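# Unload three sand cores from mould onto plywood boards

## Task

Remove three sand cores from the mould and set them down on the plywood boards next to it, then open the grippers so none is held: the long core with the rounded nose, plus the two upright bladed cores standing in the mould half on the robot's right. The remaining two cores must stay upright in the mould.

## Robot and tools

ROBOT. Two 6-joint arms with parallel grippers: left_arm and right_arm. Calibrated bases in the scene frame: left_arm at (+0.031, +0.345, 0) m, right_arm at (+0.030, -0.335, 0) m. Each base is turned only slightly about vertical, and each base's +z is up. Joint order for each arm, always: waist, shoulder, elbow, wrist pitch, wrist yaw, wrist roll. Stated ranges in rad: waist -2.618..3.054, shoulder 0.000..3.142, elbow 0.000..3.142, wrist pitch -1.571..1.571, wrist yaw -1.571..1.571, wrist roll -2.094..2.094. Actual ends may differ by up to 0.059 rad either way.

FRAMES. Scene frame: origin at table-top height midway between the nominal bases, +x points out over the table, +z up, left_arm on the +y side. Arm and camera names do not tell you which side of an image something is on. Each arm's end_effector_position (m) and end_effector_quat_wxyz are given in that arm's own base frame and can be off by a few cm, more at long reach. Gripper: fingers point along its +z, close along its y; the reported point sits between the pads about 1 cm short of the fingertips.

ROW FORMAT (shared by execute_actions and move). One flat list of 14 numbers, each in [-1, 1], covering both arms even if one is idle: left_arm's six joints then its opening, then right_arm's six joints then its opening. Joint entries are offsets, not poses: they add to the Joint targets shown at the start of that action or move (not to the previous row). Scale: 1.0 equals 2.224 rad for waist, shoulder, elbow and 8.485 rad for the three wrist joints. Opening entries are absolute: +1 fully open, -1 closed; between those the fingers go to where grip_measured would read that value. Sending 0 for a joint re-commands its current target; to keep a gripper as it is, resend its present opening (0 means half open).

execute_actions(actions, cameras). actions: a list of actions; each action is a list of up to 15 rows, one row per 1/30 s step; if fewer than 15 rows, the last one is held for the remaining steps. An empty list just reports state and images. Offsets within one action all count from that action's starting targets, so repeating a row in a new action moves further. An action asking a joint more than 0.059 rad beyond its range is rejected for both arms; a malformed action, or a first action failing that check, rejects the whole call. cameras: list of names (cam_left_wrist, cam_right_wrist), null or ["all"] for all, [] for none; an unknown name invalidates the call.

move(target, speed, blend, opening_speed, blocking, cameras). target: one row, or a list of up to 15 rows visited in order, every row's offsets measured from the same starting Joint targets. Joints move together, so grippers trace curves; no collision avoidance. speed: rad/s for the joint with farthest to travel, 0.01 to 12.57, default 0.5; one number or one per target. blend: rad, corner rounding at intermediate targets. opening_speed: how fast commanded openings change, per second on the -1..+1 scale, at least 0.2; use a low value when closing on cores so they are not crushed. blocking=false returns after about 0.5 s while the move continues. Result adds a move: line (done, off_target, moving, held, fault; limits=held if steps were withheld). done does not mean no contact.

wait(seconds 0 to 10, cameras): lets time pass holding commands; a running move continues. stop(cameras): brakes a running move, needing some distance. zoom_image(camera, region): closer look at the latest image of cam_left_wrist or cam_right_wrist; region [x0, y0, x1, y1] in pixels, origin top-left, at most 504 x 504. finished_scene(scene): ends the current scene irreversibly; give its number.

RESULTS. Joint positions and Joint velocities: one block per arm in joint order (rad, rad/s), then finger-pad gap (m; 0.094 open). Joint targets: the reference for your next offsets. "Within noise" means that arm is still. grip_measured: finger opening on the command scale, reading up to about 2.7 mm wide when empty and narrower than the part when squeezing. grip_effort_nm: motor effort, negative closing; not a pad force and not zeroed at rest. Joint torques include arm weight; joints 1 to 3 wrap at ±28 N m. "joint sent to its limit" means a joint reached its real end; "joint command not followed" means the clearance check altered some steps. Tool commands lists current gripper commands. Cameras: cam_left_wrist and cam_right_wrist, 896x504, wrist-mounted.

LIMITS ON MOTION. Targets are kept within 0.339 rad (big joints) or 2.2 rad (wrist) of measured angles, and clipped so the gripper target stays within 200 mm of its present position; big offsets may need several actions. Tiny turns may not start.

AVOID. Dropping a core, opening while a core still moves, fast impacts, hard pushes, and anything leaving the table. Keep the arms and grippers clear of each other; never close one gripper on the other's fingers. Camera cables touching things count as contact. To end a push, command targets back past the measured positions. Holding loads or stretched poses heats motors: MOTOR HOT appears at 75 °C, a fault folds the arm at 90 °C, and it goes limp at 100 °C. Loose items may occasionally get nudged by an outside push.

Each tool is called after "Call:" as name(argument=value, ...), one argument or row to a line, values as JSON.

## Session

Call:
execute_actions(
  actions=[],
)

Scene clock: 0.00 s.
left_arm: end_effector_position=(+0.3493, -0.0518, +0.2095) grip_measured=+1.000 grip_effort_nm=n/a end_effector_quat_wxyz=(+0.534, -0.007, +0.815, -0.226) | right_arm: end_effector_position=(+0.3046, +0.0783, +0.1820) grip_measured=+1.000 grip_effort_nm=n/a end_effector_quat_wxyz=(+0.477, +0.034, +0.863, +0.162)
Joint positions: left_arm=[0.059 1.017 0.578 0.071 0.424 -0.25 0.094] | right_arm=[0.21 0.854 0.562 -0.224 -0.068 0.329 0.094]
Joint velocities: within noise
Joint torques (N m): no reading
Heat: left arm: 32 °C; right arm: 33 °C.
Joint targets: left_arm=[0.059 1.010 0.587 0.072 0.427 -0.248] | right_arm=[0.210 0.847 0.574 -0.220 -0.067 0.327]
Tool commands: left_gripper/opening=+1.0 right_gripper/opening=+1.0

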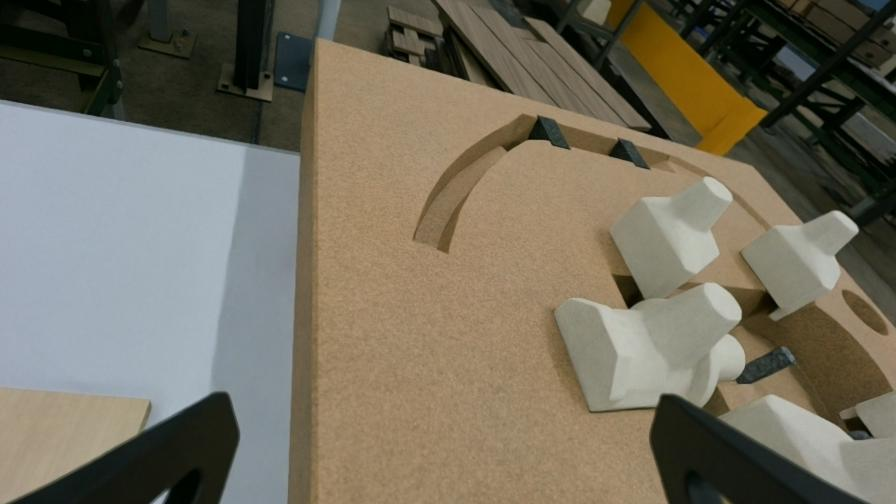

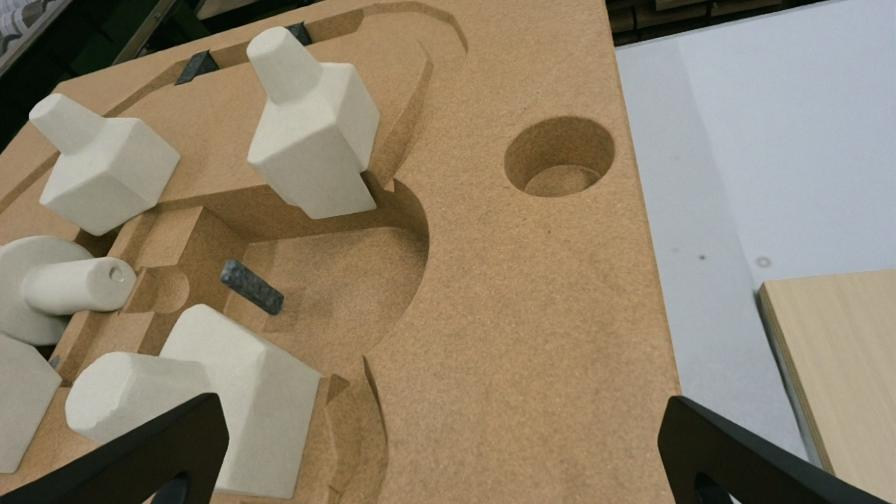

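Call:
move(
  target=[-0.0265,0.0854,0.4555,-0.1853,-0.0503,0.0292,1,0.156,0.3386,0.5962,-0.1402,0.0079,-0.0385,1],
  speed=1.0,
)

Call:
zoom_image(
  camera="cam_right_wrist",
  region=[284, 100, 588, 400],
)

Scene clock: 9.33 s.
left_arm: end_effector_position=(+0.2383, +0.0015, +0.2893) grip_measured=+1.000 grip_effort_nm=0.032 end_effector_quat_wxyz=(+0.229, -0.007, +0.973, -0.004) | right_arm: end_effector_position=(+0.2996, +0.1873, +0.2835) grip_measured=+1.000 grip_effort_nm=0.027 end_effector_quat_wxyz=(+0.214, -0.263, +0.938, +0.065)
Joint positions: left_arm=[0.009 1.194 1.579 -1.493 0.009 -0.007 0.094] | right_arm=[0.552 1.593 1.869 -1.396 -0.008 0.007 0.094]
Joint velocities: within noise
Joint torques (N m): left_arm=[-0.61 -1.63 6.11 1.24 -0.07 0.03] | right_arm=[0.46 -4.89 7.5 0.69 0.06 -0.11]
Heat: left arm: 34 °C; right arm: 34 °C.
Joint targets: left_arm=[0.000 1.200 1.600 -1.500 0.000 -0.001] | right_arm=[0.557 1.600 1.900 -1.409 0.000 0.000]
move: done

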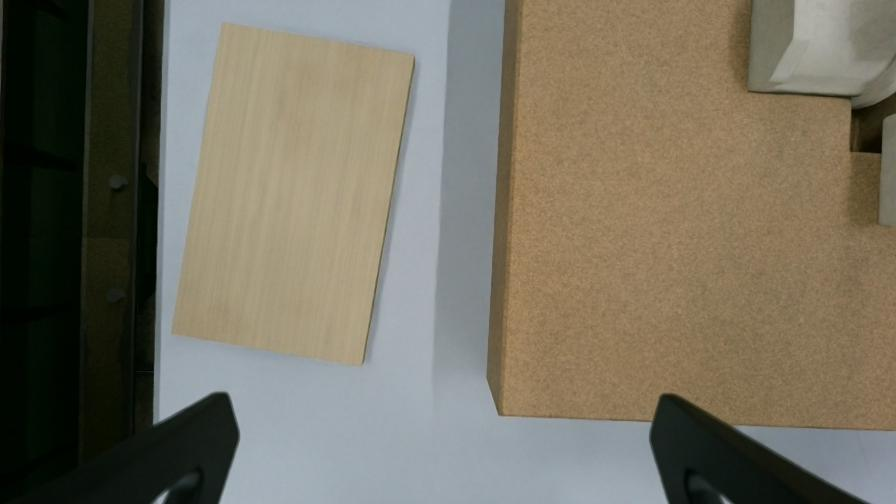

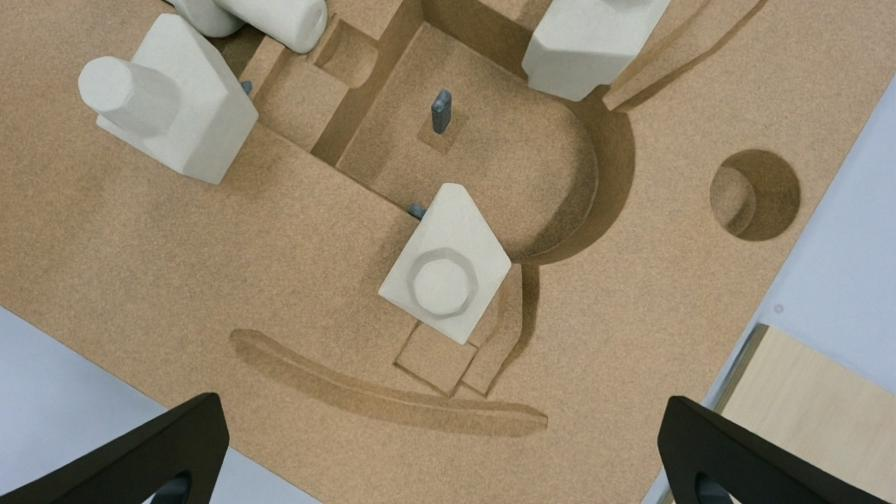

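Scaled by 1.658.

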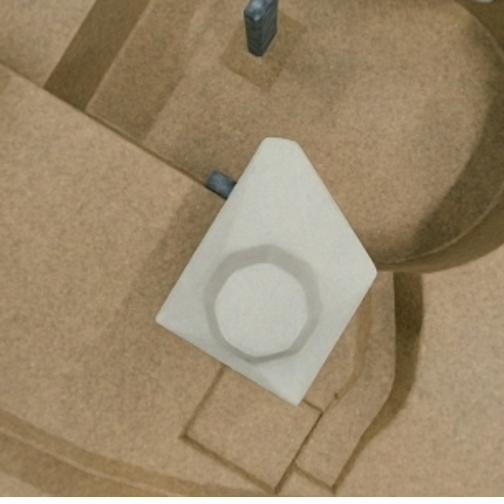

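Call:
execute_actions(
  actions=[],
)

Scene clock: 56.43 s.
left_arm: end_effector_position=(+0.2380, +0.0016, +0.2891) grip_measured=+1.000 grip_effort_nm=0.042 end_effector_quat_wxyz=(+0.229, -0.007, +0.973, -0.004) | right_arm: end_effector_position=(+0.2993, +0.1871, +0.2835) grip_measured=+1.000 grip_effort_nm=0.032 end_effector_quat_wxyz=(+0.213, -0.264, +0.938, +0.065)
Joint positions: left_arm=[0.009 1.194 1.579 -1.494 0.009 -0.007 0.094] | right_arm=[0.552 1.593 1.87 -1.398 -0.007 0.006 0.094]
Joint velocities: within noise
Joint torques (N m): left_arm=[-0.58 -1.62 6.13 1.25 -0.09 0.01] | right_arm=[0.43 -4.9 7.45 0.69 0.06 -0.11]
Heat: left arm: 34 °C; right arm: 37 °C.
Joint targets: left_arm=[0.000 1.200 1.600 -1.500 0.000 -0.001] | right_arm=[0.557 1.600 1.900 -1.410 0.000 0.000]
Tool commands: left_gripper/opening=+1.0 right_gripper/opening=+1.0

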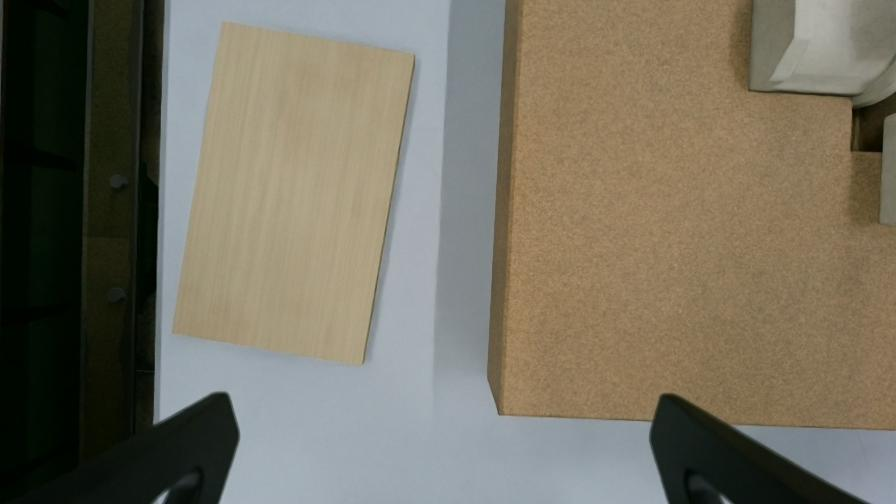

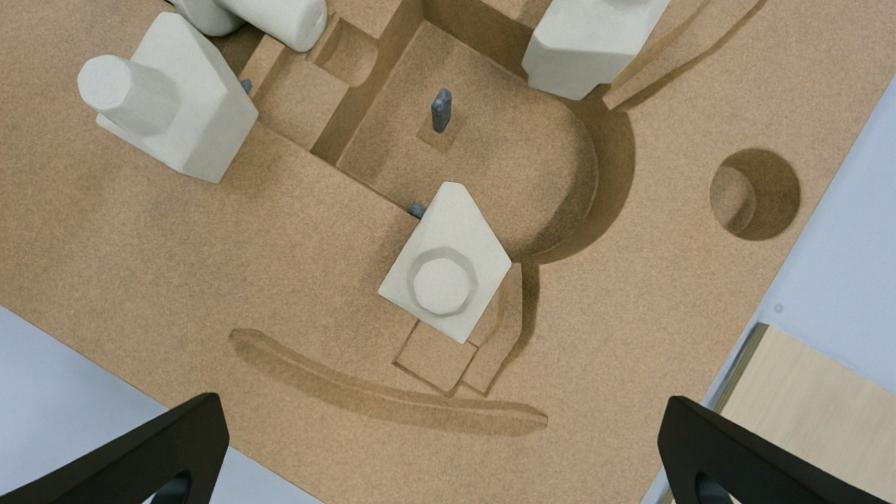

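Call:
move(
  target=[
    [-0.2383,0.3597,0.3147,0.0106,0,0,1,-0.2061,0.0364,-0.1691,0.0376,-0.1453,-0.1473,1],
    [-0.2383,0.3597,0.3147,0.0106,0,0,1,-0.2061,0.0367,-0.2581,0.0610,-0.1453,-0.1473,1],
  ],
  speed=0.8,
  blend=0.1,
)

Scene clock: 72.53 s.
left_arm: end_effector_position=(+0.3889, -0.2269, +0.2630) grip_measured=+1.000 grip_effort_nm=0.027 end_effector_quat_wxyz=(+0.210, +0.252, +0.943, -0.060) | right_arm: end_effector_position=(+0.3221, +0.2011, +0.2244) grip_measured=+1.000 grip_effort_nm=0.017 end_effector_quat_wxyz=(-0.406, +0.574, -0.587, -0.402)
Joint positions: left_arm=[-0.528 1.986 2.276 -1.419 0.005 -0.006 0.094] | right_arm=[0.103 1.682 1.331 -0.91 -1.197 -1.234 0.094]
Joint velocities: within noise
Joint torques (N m): left_arm=[-0.13 -7.83 6.54 1.37 -0.02 0.02] | right_arm=[-0.24 -6.6 5.11 0.67 -0.84 -0.21]
Heat: left arm: 34 °C; right arm: 36 °C.
Joint targets: left_arm=[-0.530 2.000 2.301 -1.410 0.000 -0.001] | right_arm=[0.099 1.682 1.326 -0.892 -1.233 -1.250]
move: done; blend cut to 0.0993 rad at target 1

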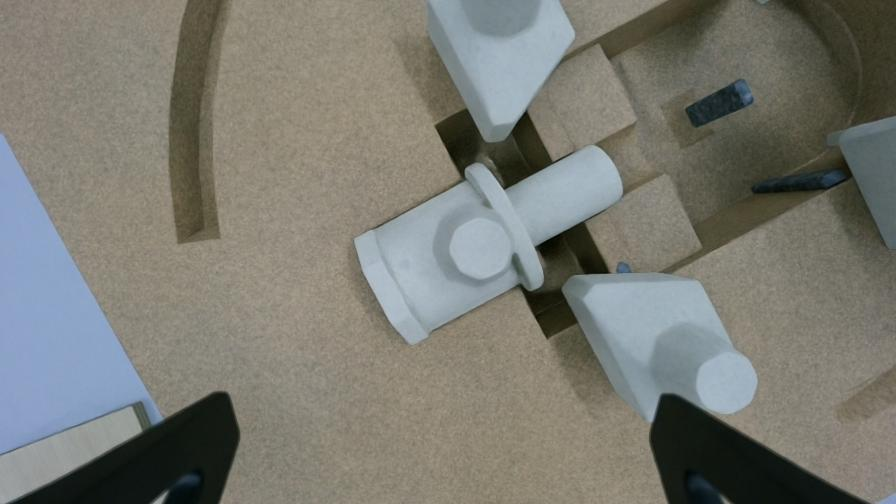

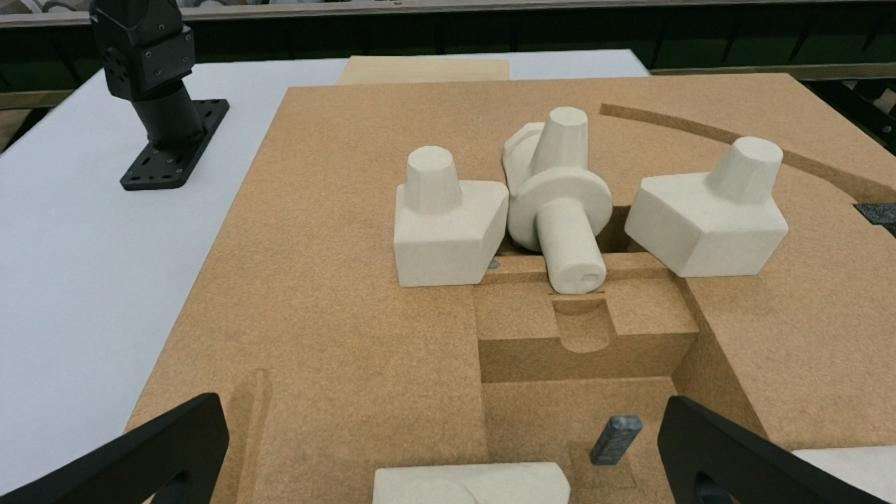

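Call:
move(
  target=[0.0629,-0.0697,-0.2927,0.0849,0.0577,0.0632,0.12,0,0.0067,-0.0517,0.0163,0,0,1],
  speed=0.7,
)

Scene clock: 88.07 s.
left_arm: end_effector_position=(+0.4218, -0.2622, +0.1870) grip_measured=+0.122 grip_effort_nm=-0.066 end_effector_quat_wxyz=(+0.317, +0.475, +0.796, -0.200) | right_arm: end_effector_position=(+0.3216, +0.2011, +0.1965) grip_measured=+1.000 grip_effort_nm=0.027 end_effector_quat_wxyz=(-0.414, +0.578, -0.581, -0.397)
Joint positions: left_arm=[-0.396 1.888 1.657 -0.706 0.468 0.525 0.053] | right_arm=[0.103 1.688 1.221 -0.772 -1.199 -1.235 0.094]
Joint velocities: within noise
Joint torques (N m): left_arm=[0.43 -12.27 4.9 1.71 0.52 0.07] | right_arm=[-0.35 -5.94 4.67 0.7 -0.77 -0.21]
Heat: left arm: 36 °C; right arm: 35 °C.
Joint targets: left_arm=[-0.390 1.845 1.649 -0.690 0.490 0.536] | right_arm=[0.099 1.697 1.211 -0.754 -1.233 -1.250]
move: off_target (left_arm); left_arm: the shoulder is farthest, 0.043 rad from its target

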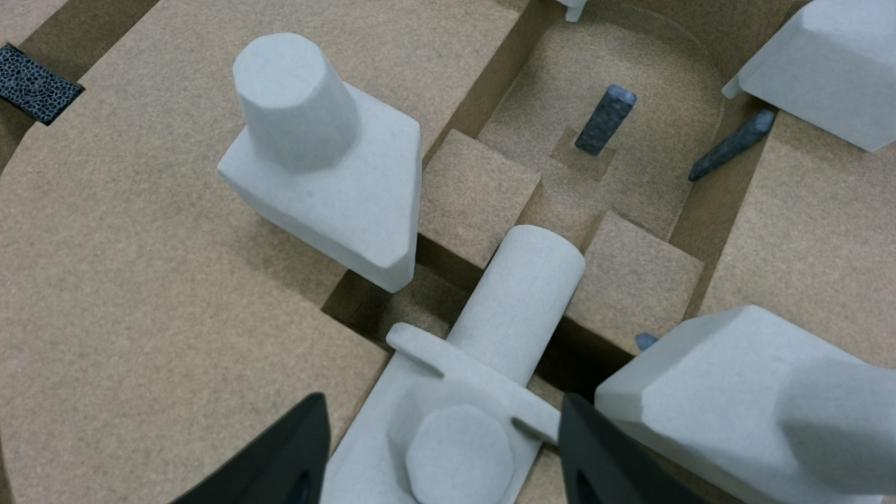

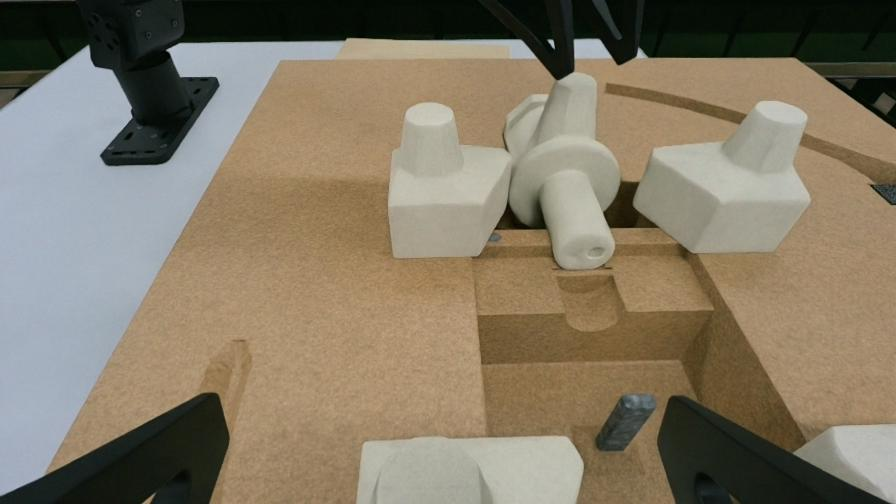

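Call:
move(
  target=[
    [0.0054,-0.0166,-0.0261,0.0044,0.0018,0.0032,0.12,0.0036,0,0,0,-0.0012,0,1],
    [0.0054,-0.0103,-0.0899,0.0226,0.0018,0.0032,0.12,0.0036,0.0225,-0.0463,0.0164,-0.0012,0,1],
  ],
  speed=0.25,
)

Scene clock: 113.77 s.
left_arm: end_effector_position=(+0.4160, -0.2573, +0.1558) grip_measured=+0.122 grip_effort_nm=-0.046 end_effector_quat_wxyz=(+0.335, +0.485, +0.783, -0.199) | right_arm: end_effector_position=(+0.3205, +0.2016, +0.1579) grip_measured=+1.000 grip_effort_nm=0.022 end_effector_quat_wxyz=(-0.410, +0.574, -0.582, -0.404)
Joint positions: left_arm=[-0.386 1.847 1.458 -0.516 0.483 0.553 0.053] | right_arm=[0.103 1.739 1.117 -0.633 -1.208 -1.235 0.094]
Joint velocities: within noise
Joint torques (N m): left_arm=[0.69 -10.44 4.77 1.76 0.5 0.06] | right_arm=[0.32 -6.22 4.53 0.71 -0.77 -0.21]
Heat: left arm: 42 °C; right arm: 34 °C.
Joint targets: left_arm=[-0.378 1.822 1.449 -0.498 0.505 0.563] | right_arm=[0.107 1.747 1.108 -0.614 -1.243 -1.250]
move: done

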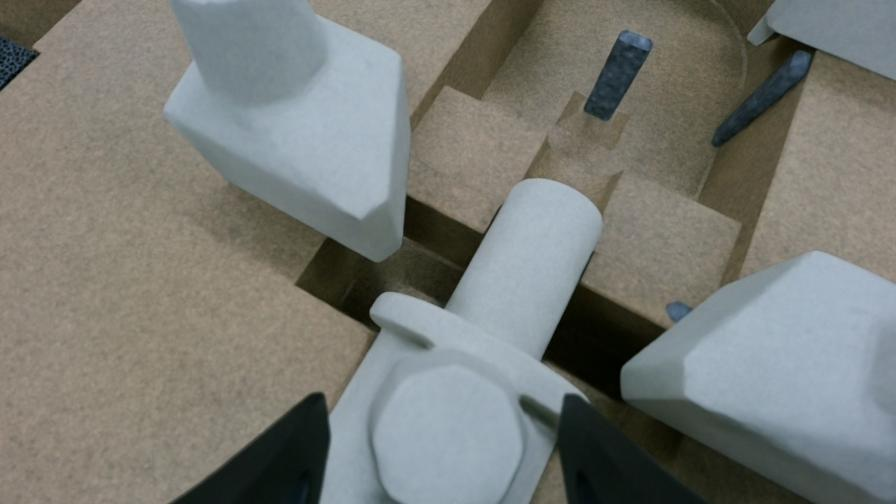

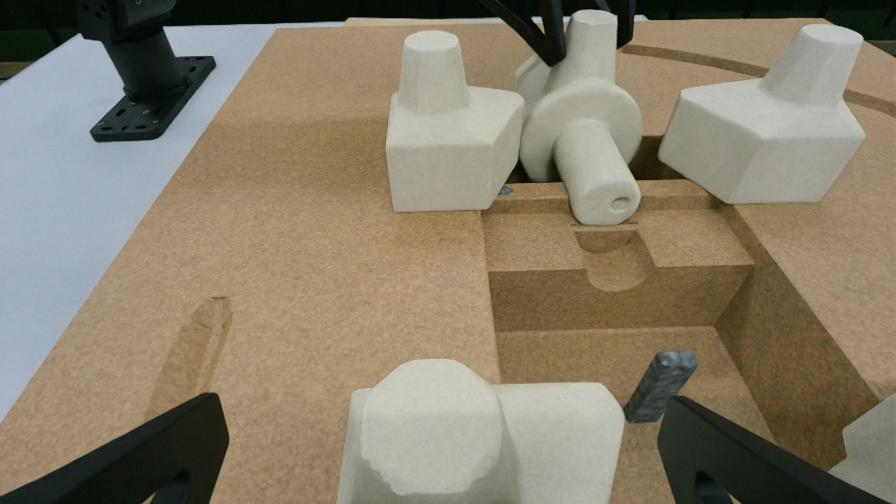

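Call:
move(
  target=[0,0.009,0,0,0,0,0.12,0.005,0,0.0,0.0,-0.0016,0,1],
  speed=0.2,
)

Call:
zoom_image(
  camera="cam_left_wrist",
  region=[300, 250, 700, 504],
)

Scene clock: 120.20 s.
left_arm: end_effector_position=(+0.4161, -0.2574, +0.1560) grip_measured=+0.122 grip_effort_nm=-0.056 end_effector_quat_wxyz=(+0.335, +0.485, +0.783, -0.199) | right_arm: end_effector_position=(+0.3185, +0.2045, +0.1598) grip_measured=+1.000 grip_effort_nm=0.022 end_effector_quat_wxyz=(-0.411, +0.575, -0.577, -0.410)
Joint positions: left_arm=[-0.386 1.847 1.458 -0.515 0.484 0.553 0.053] | right_arm=[0.11 1.739 1.117 -0.632 -1.22 -1.235 0.094]
Joint velocities: within noise
Joint torques (N m): left_arm=[0.68 -8.98 4.79 1.77 0.52 0.06] | right_arm=[0.69 -6.23 4.52 0.66 -0.8 -0.2]
Heat: left arm: 43 °C; right arm: 34 °C.
Joint targets: left_arm=[-0.378 1.842 1.449 -0.498 0.505 0.563] | right_arm=[0.118 1.747 1.108 -0.615 -1.257 -1.250]
move: off_target (right_arm); right_arm: the wrist yaw is farthest, 0.037 rad from its target

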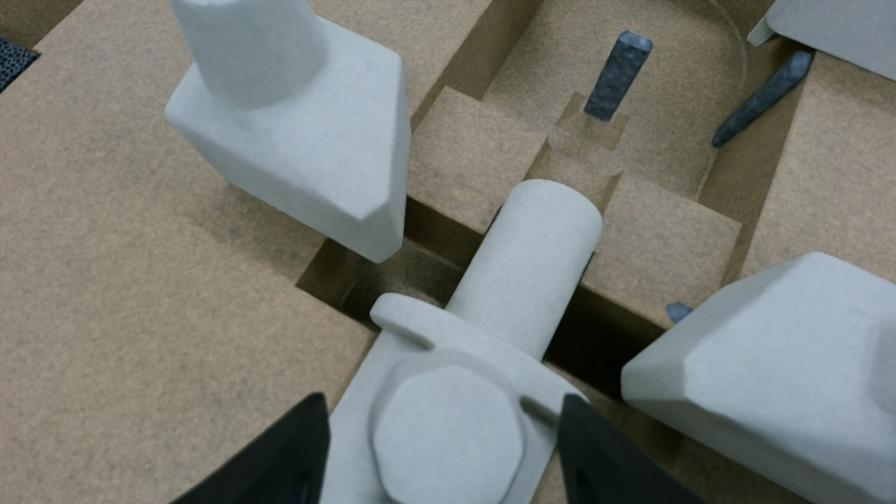

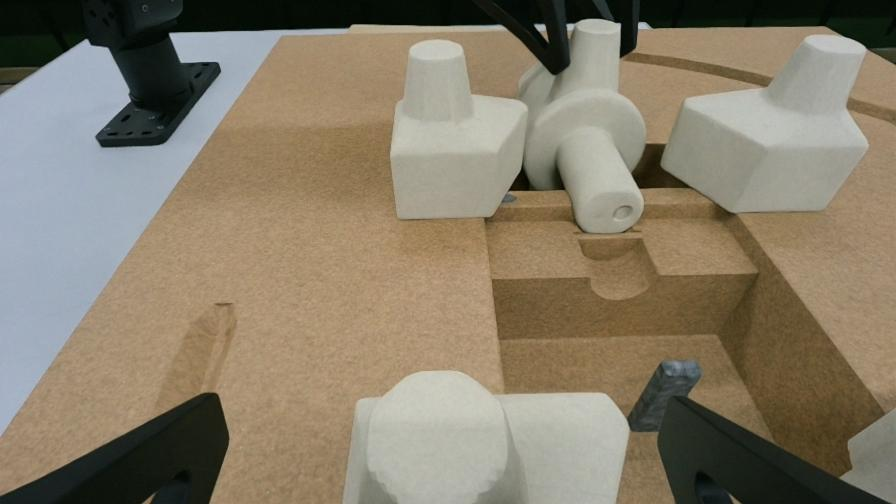

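Scaled by 1.260.

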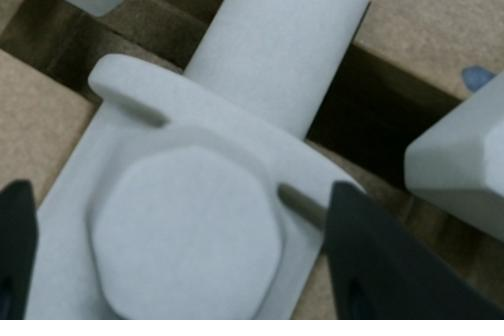

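Call:
move(
  target=[0,0.0075,-0.004,0,0,0,0.12,0,0,0,0,0,0,-0.6],
  speed=0.2,
  opening_speed=0.7,
)

Scene clock: 126.20 s.
left_arm: end_effector_position=(+0.4149, -0.2569, +0.1534) grip_measured=+0.122 grip_effort_nm=-0.061 end_effector_quat_wxyz=(+0.333, +0.485, +0.784, -0.200) | right_arm: end_effector_position=(+0.3185, +0.2048, +0.1600) grip_measured=-0.348 grip_effort_nm=-1.004 end_effector_quat_wxyz=(-0.411, +0.575, -0.576, -0.410)
Joint positions: left_arm=[-0.386 1.847 1.45 -0.513 0.484 0.553 0.053] | right_arm=[0.11 1.739 1.117 -0.631 -1.221 -1.236 0.031]
Joint velocities: within noise
Joint torques (N m): left_arm=[0.64 -7.8 4.66 1.74 0.5 0.05] | right_arm=[0.66 -6.2 4.52 0.65 -0.79 -0.2]
Heat: left arm: 43 °C; right arm: 34 °C.
Joint targets: left_arm=[-0.378 1.859 1.441 -0.498 0.505 0.563] | right_arm=[0.118 1.747 1.108 -0.615 -1.257 -1.249]
move: off_target (right_arm); right_arm: the wrist yaw is farthest, 0.036 rad from its target

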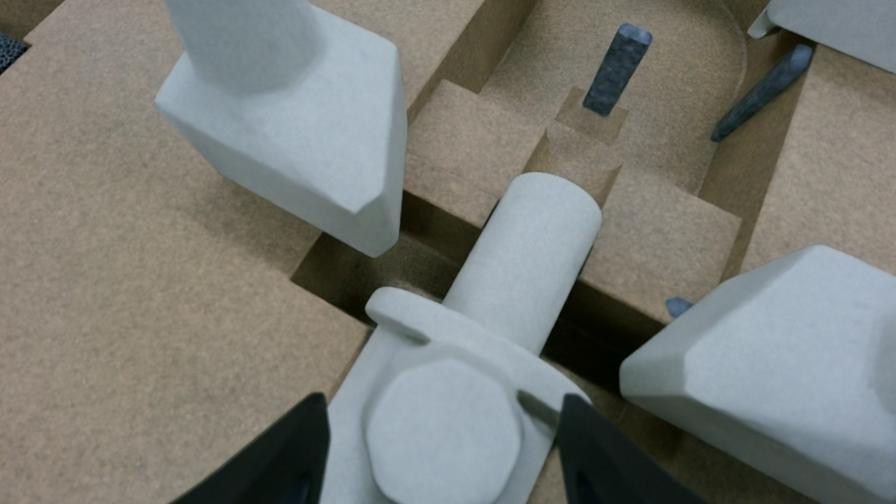

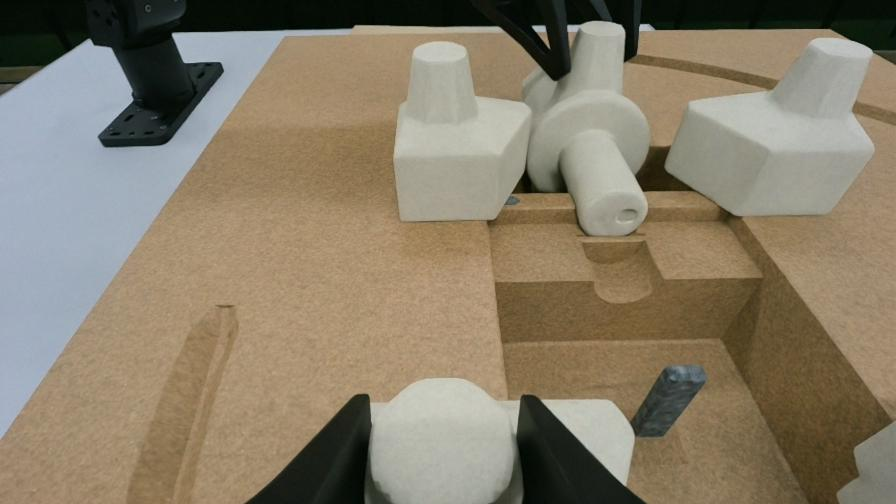

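Call:
move(
  target=[
    [0,0.009,-0.006,0,0,0,0.12,0,-0.0495,0.0715,-0.0100,-0.0035,0,-0.6],
    [0,0.009,-0.006,0,0,0,0.12,0,-0.0598,0.1942,-0.0454,-0.0035,0,-0.6],
  ],
  speed=0.35,
  blend=0.03,
)

Scene clock: 133.53 s.
left_arm: end_effector_position=(+0.4124, -0.2559, +0.1422) grip_measured=+0.122 grip_effort_nm=-0.061 end_effector_quat_wxyz=(+0.321, +0.484, +0.789, -0.201) | right_arm: end_effector_position=(+0.3246, +0.2057, +0.2774) grip_measured=-0.349 grip_effort_nm=-1.004 end_effector_quat_wxyz=(-0.432, +0.591, -0.562, -0.384)
Joint positions: left_arm=[-0.386 1.859 1.436 -0.513 0.484 0.553 0.053] | right_arm=[0.114 1.657 1.494 -1.011 -1.203 -1.233 0.031]
Joint velocities: within noise
Joint torques (N m): left_arm=[0.66 -7.31 4.67 1.7 0.49 0.06] | right_arm=[0.29 -10.04 9.21 0.7 -1.24 -0.22]
Heat: left arm: 42 °C; right arm: 35 °C.
Joint targets: left_arm=[-0.378 1.878 1.427 -0.498 0.505 0.563] | right_arm=[0.118 1.614 1.540 -1.000 -1.286 -1.250]
move: off_target (right_arm); right_arm: the wrist yaw is farthest, 0.083 rad from its target

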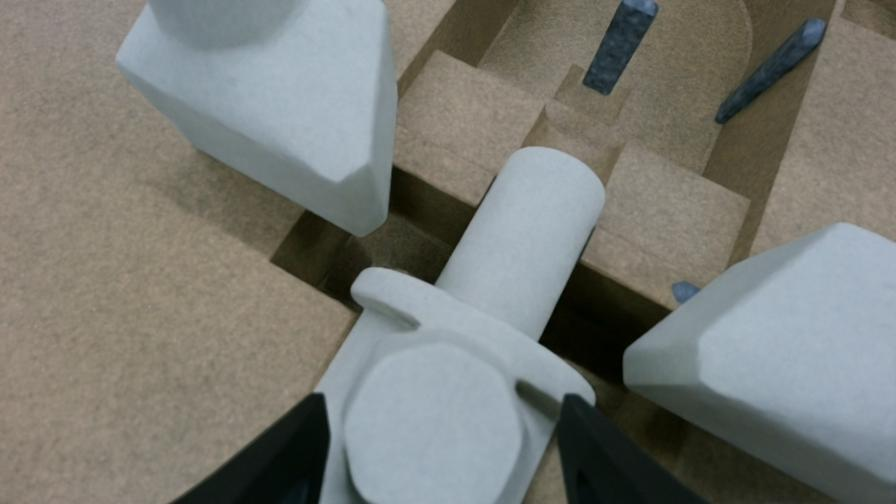

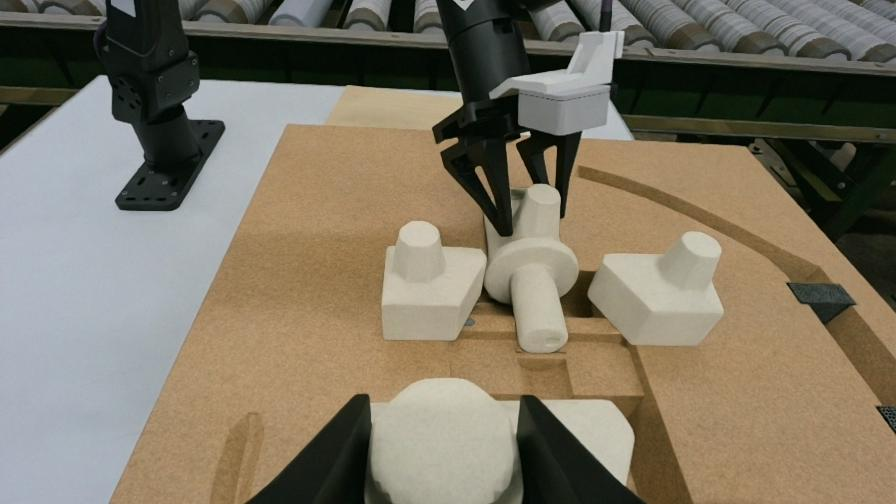

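Call:
move(
  target=[
    [0.003,0,0.0045,0,0,0,0.12,-0.3687,0,0,0,0,0,-0.6],
    [0.003,0,0.0045,0,0,0,-0.6,-0.3687,0,0,0,0,0,-0.6],
  ],
  speed=0.6,
  opening_speed=0.6,
)

Scene clock: 143.57 s.
left_arm: end_effector_position=(+0.4139, -0.2534, +0.1424) grip_measured=-0.201 grip_effort_nm=-1.004 end_effector_quat_wxyz=(+0.322, +0.481, +0.790, -0.202) | right_arm: end_effector_position=(+0.3713, -0.0972, +0.2768) grip_measured=-0.349 grip_effort_nm=-1.004 end_effector_quat_wxyz=(+0.548, -0.317, +0.753, +0.181)
Joint positions: left_arm=[-0.379 1.859 1.436 -0.513 0.487 0.553 0.038] | right_arm=[-0.707 1.657 1.494 -1.016 -1.201 -1.233 0.031]
Joint velocities: within noise
Joint torques (N m): left_arm=[0.66 -7.34 5.46 1.69 0.48 0.06] | right_arm=[0.34 -10.03 9.18 0.74 -1.26 -0.23]
Heat: left arm: 40 °C; right arm: 40 °C.
Joint targets: left_arm=[-0.371 1.878 1.437 -0.498 0.505 0.563] | right_arm=[-0.703 1.614 1.540 -1.000 -1.287 -1.250]
move: off_target (right_arm); right_arm: the wrist yaw is farthest, 0.085 rad from its target

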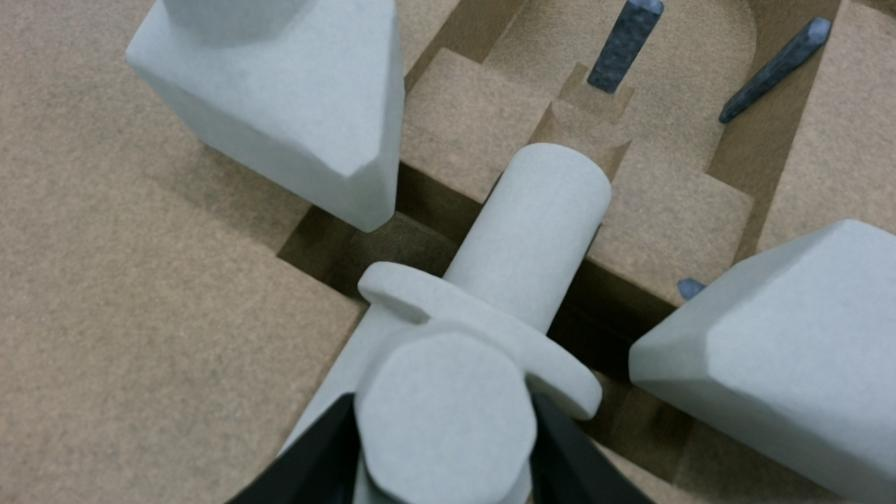

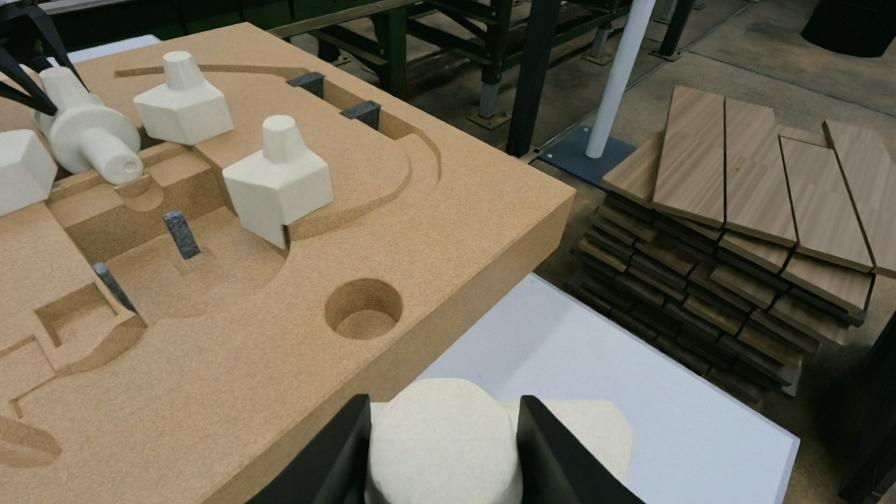

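Call:
move(
  target=[
    [0,-0.0315,0.1102,-0.0153,0,0,-0.6,-0.0071,0.0229,0.0101,-0.0139,0.0306,0.0581,-0.6],
    [0,-0.0252,0.2176,-0.0389,0,0,-0.6,-0.0142,0.0459,0.0203,-0.0277,0.0611,0.1161,-0.6],
    [0,0.0063,0.3422,-0.0634,0,0,-0.6,-0.0212,0.0688,0.0304,-0.0416,0.0917,0.1742,-0.6],
    [0.3557,-0.0980,0.1974,-0.0368,-0.0517,-0.0585,-0.6,-0.0283,0.0917,0.0405,-0.0554,0.1222,0.2322,-0.6],
    [0.3575,-0.3408,-0.2280,0.0104,-0.0517,-0.0585,-0.6,-0.0283,0.0917,0.0405,-0.0554,0.1222,0.2322,-0.6],
  ],
  speed=[0.5,0.5,0.5,0.6,0.6],
  blend=0.08,
)

Scene clock: 197.57 s.
left_arm: end_effector_position=(+0.3170, +0.1344, +0.1784) grip_measured=-0.203 grip_effort_nm=-0.994 end_effector_quat_wxyz=(+0.372, -0.154, +0.913, +0.068) | right_arm: end_effector_position=(+0.2582, -0.1865, +0.1348) grip_measured=-0.349 grip_effort_nm=-1.004 end_effector_quat_wxyz=(-0.040, +0.668, +0.734, +0.117)
Joint positions: left_arm=[0.426 1.177 0.911 -0.531 0.055 0.07 0.037] | right_arm=[-0.758 1.817 1.589 -1.428 -0.232 0.71 0.031]
Joint velocities: within noise
Joint torques (N m): left_arm=[-0.05 -7.46 7.24 3.08 0.18 -0.12] | right_arm=[-0.66 -7.21 8.31 -0.42 -0.3 0.08]
Heat: left arm: 40 °C; right arm: 44 °C.
Joint targets: left_arm=[0.424 1.121 0.930 -0.410 0.066 0.066] | right_arm=[-0.765 1.818 1.630 -1.470 -0.250 0.721]
move: off_target (left_arm, right_arm); left_arm: the wrist pitch is farthest, 0.122 rad from its target; right_arm: the wrist pitch is farthest, 0.042 rad from its target

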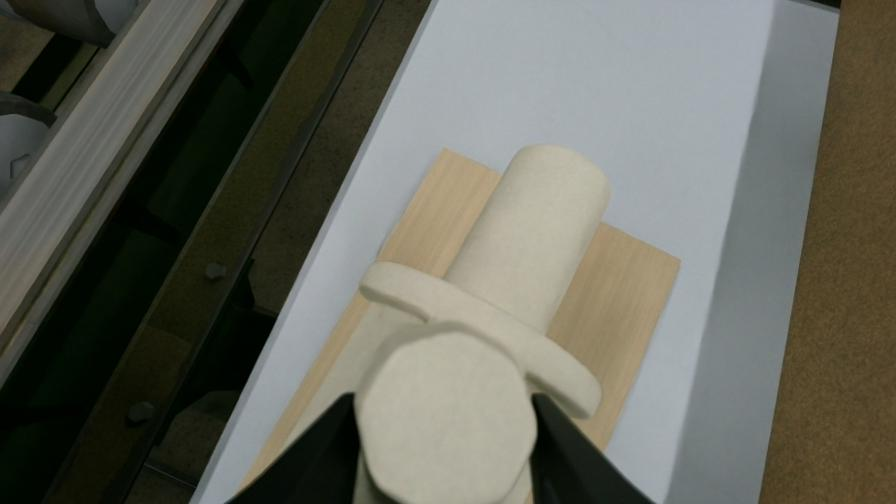

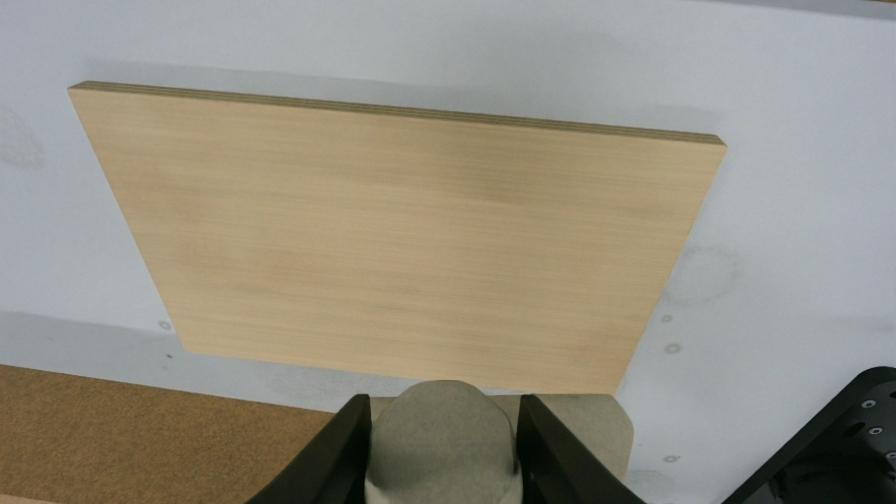

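Call:
move(
  target=[
    [0,0.0033,-0.027,0.0079,0,0,-0.6,-0.0049,0.0301,-0.0189,-0.0074,-0.0006,0.0016,-0.6],
    [0,0.0110,-0.0899,0.0264,0,0,-0.6,-0.0049,0.0481,-0.0935,0.0173,-0.0006,0.0016,-0.6],
  ],
  speed=0.25,
)

Scene clock: 224.43 s.
left_arm: end_effector_position=(+0.3147, +0.1333, +0.1328) grip_measured=-0.203 grip_effort_nm=-0.994 end_effector_quat_wxyz=(+0.381, -0.153, +0.909, +0.070) | right_arm: end_effector_position=(+0.2447, -0.1785, +0.0635) grip_measured=-0.349 grip_effort_nm=-1.004 end_effector_quat_wxyz=(-0.111, +0.680, +0.715, +0.117)
Joint positions: left_arm=[0.426 1.177 0.714 -0.313 0.055 0.07 0.037] | right_arm=[-0.769 1.926 1.424 -1.297 -0.231 0.725 0.031]
Joint velocities: within noise
Joint torques (N m): left_arm=[-0.13 -5.46 6.91 3.19 0.19 -0.09] | right_arm=[-0.64 -7.82 4.49 -0.51 -0.34 0.07]
Heat: left arm: 48 °C; right arm: 39 °C.
Joint targets: left_arm=[0.424 1.145 0.730 -0.186 0.066 0.067] | right_arm=[-0.776 1.925 1.422 -1.323 -0.255 0.734]
move: off_target (left_arm); left_arm: the wrist pitch is farthest, 0.127 rad from its target

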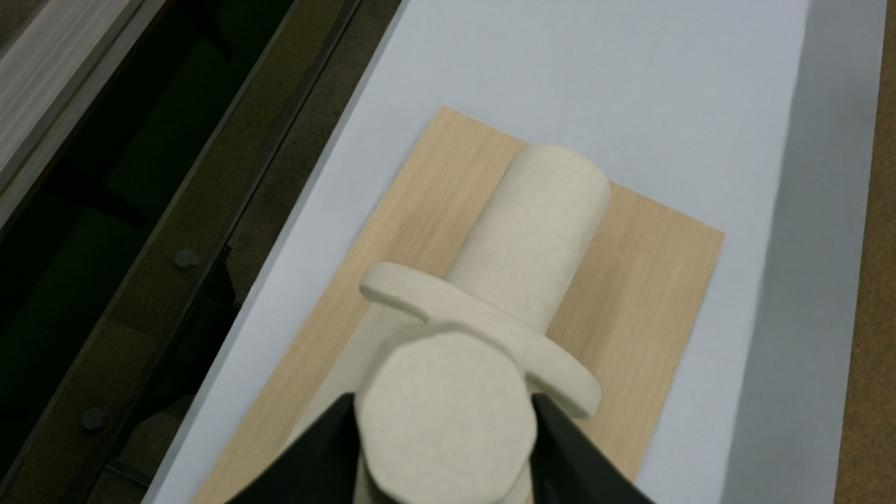

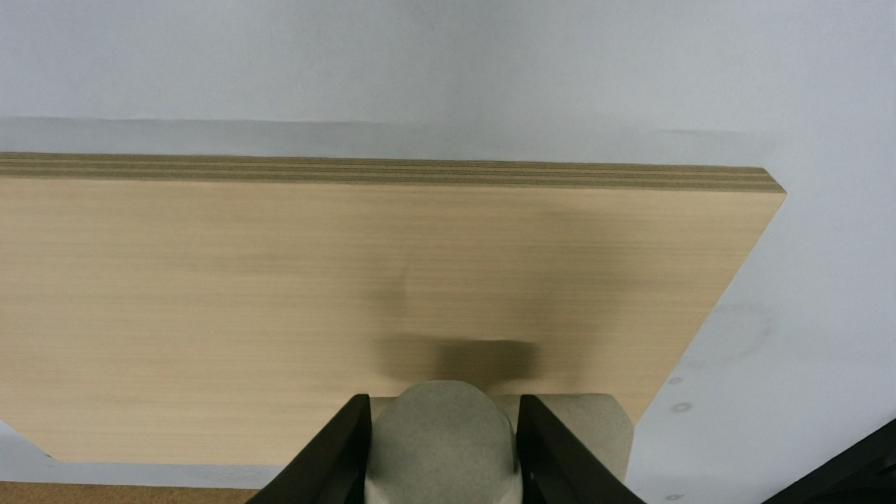

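Call:
move(
  target=[0,0.004,-0.0324,0.0081,0,0,-0.6,0,0.0027,-0.0198,0.0048,0,0,-0.6],
  speed=0.12,
)

Scene clock: 233.00 s.
left_arm: end_effector_position=(+0.3101, +0.1312, +0.1148) grip_measured=-0.203 grip_effort_nm=-0.994 end_effector_quat_wxyz=(+0.380, -0.153, +0.910, +0.070) | right_arm: end_effector_position=(+0.2423, -0.1761, +0.0525) grip_measured=-0.349 grip_effort_nm=-0.999 end_effector_quat_wxyz=(-0.113, +0.680, +0.715, +0.117)
Joint positions: left_arm=[0.426 1.177 0.643 -0.245 0.055 0.07 0.037] | right_arm=[-0.769 1.929 1.381 -1.256 -0.231 0.725 0.031]
Joint velocities: within noise
Joint torques (N m): left_arm=[-0.17 -4.67 6.72 3.19 0.17 -0.1] | right_arm=[-0.68 -7.57 4.31 -0.51 -0.33 0.07]
Heat: left arm: 50 °C; right arm: 40 °C.
Joint targets: left_arm=[0.424 1.154 0.658 -0.117 0.066 0.066] | right_arm=[-0.776 1.931 1.378 -1.282 -0.255 0.734]
move: off_target (left_arm); left_arm: the wrist pitch is farthest, 0.128 rad from its target

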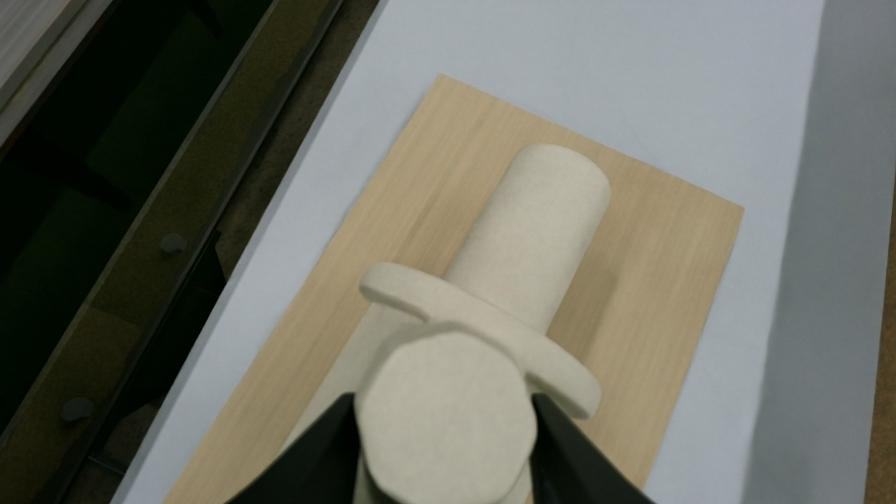

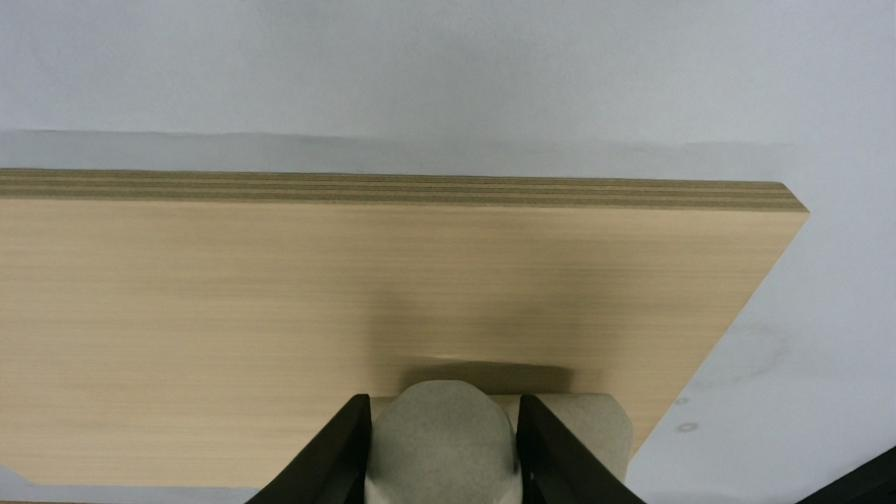

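Call:
move(
  target=[0,0.002,-0.0139,0.0038,0,0,-0.6,0,0.004,-0.0085,0.0032,0,0,-0.6],
  speed=0.08,
  cameras=[],
)

Scene clock: 236.57 s.
left_arm: end_effector_position=(+0.3096, +0.1308, +0.1098) grip_measured=-0.203 grip_effort_nm=-0.999 end_effector_quat_wxyz=(+0.384, -0.153, +0.908, +0.070) | right_arm: end_effector_position=(+0.2415, -0.1753, +0.0453) grip_measured=-0.349 grip_effort_nm=-1.009 end_effector_quat_wxyz=(-0.115, +0.680, +0.715, +0.117)
Joint positions: left_arm=[0.426 1.177 0.615 -0.209 0.056 0.069 0.037] | right_arm=[-0.769 1.938 1.363 -1.233 -0.231 0.725 0.031]
Joint velocities: within noise
Joint torques (N m): left_arm=[-0.1 -4.38 6.32 3.17 0.17 -0.11] | right_arm=[-0.66 -7.6 4.23 -0.48 -0.34 0.07]
Heat: left arm: 51 °C; right arm: 39 °C.
Joint targets: left_arm=[0.424 1.158 0.627 -0.085 0.066 0.066] | right_arm=[-0.776 1.940 1.359 -1.255 -0.255 0.734]
move: off_target (left_arm); left_arm: the wrist pitch is farthest, 0.124 rad from its target
No camera images: "cameras" was empty.

Call:
move(
  target=[0,0.001,-0.008,0.0020,0,0,-0.6,0,0.0027,-0.0060,0.0023,0,0,-0.6],
  speed=0.08,
  cameras=[],
)

Scene clock: 239.70 s.
left_arm: end_effector_position=(+0.3113, +0.1311, +0.1095) grip_measured=-0.203 grip_effort_nm=-0.999 end_effector_quat_wxyz=(+0.391, -0.152, +0.905, +0.071) | right_arm: end_effector_position=(+0.2412, -0.1748, +0.0432) grip_measured=-0.349 grip_effort_nm=-1.009 end_effector_quat_wxyz=(-0.115, +0.681, +0.714, +0.117)
Joint positions: left_arm=[0.426 1.177 0.602 -0.18 0.059 0.067 0.037] | right_arm=[-0.769 1.938 1.354 -1.224 -0.232 0.727 0.031]
Joint velocities: within noise
Joint torques (N m): left_arm=[-0.12 -4.11 6.02 3.05 0.14 -0.07] | right_arm=[-0.66 -7.12 3.86 -0.39 -0.33 0.04]
Heat: left arm: 50 °C; right arm: 40 °C.
Joint targets: left_arm=[0.424 1.161 0.610 -0.068 0.066 0.066] | right_arm=[-0.776 1.946 1.346 -1.236 -0.255 0.734]
move: off_target (left_arm); left_arm: the wrist pitch is farthest, 0.112 rad from its target
No camera images: "cameras" was empty.

Call:
move(
  target=[0,0.0035,-0.004,0.0,0,0,-0.6,0,0.0018,-0.0045,0.0016,0,0,-0.6],
  speed=0.08,
)

Scene clock: 243.17 s.
left_arm: end_effector_position=(+0.3118, +0.1308, +0.1090) grip_measured=-0.203 grip_effort_nm=-1.009 end_effector_quat_wxyz=(+0.394, -0.152, +0.904, +0.070) | right_arm: end_effector_position=(+0.2410, -0.1745, +0.0416) grip_measured=-0.349 grip_effort_nm=-1.004 end_effector_quat_wxyz=(-0.114, +0.682, +0.713, +0.119)
Joint positions: left_arm=[0.426 1.177 0.596 -0.169 0.061 0.066 0.037] | right_arm=[-0.77 1.938 1.347 -1.216 -0.235 0.729 0.031]
Joint velocities: within noise
Joint torques (N m): left_arm=[-0.17 -3.49 5.78 2.91 0.12 -0.05] | right_arm=[-0.57 -6.78 3.62 -0.33 -0.3 0.02]
Heat: left arm: 51 °C; right arm: 40 °C.
Joint targets: left_arm=[0.424 1.168 0.600 -0.068 0.066 0.066] | right_arm=[-0.776 1.950 1.336 -1.222 -0.255 0.734]
move: off_target (left_arm); left_arm: the wrist pitch is farthest, 0.101 rad from its target

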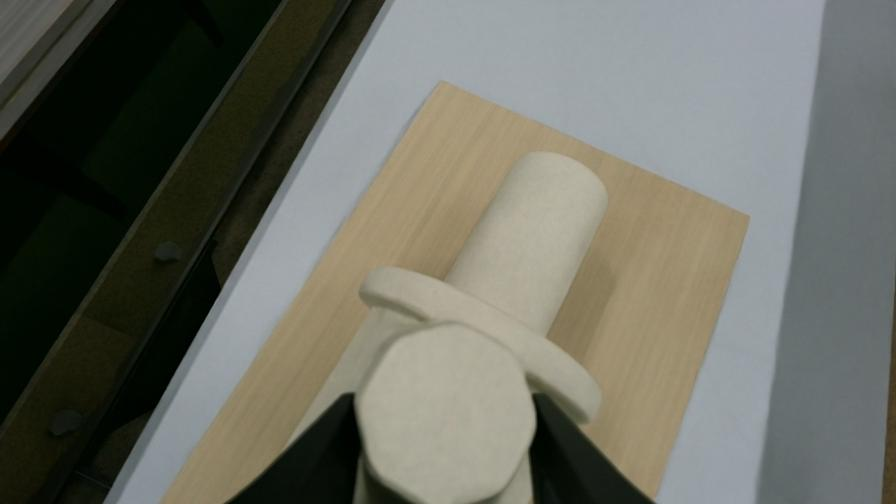

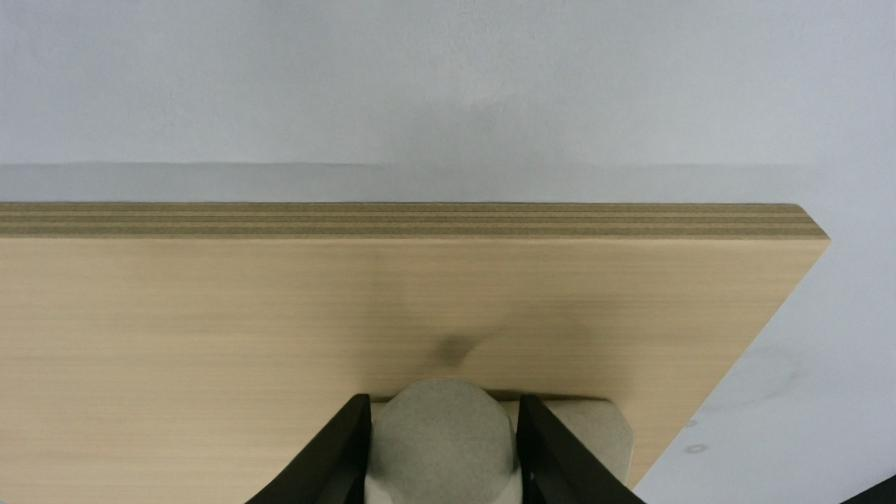

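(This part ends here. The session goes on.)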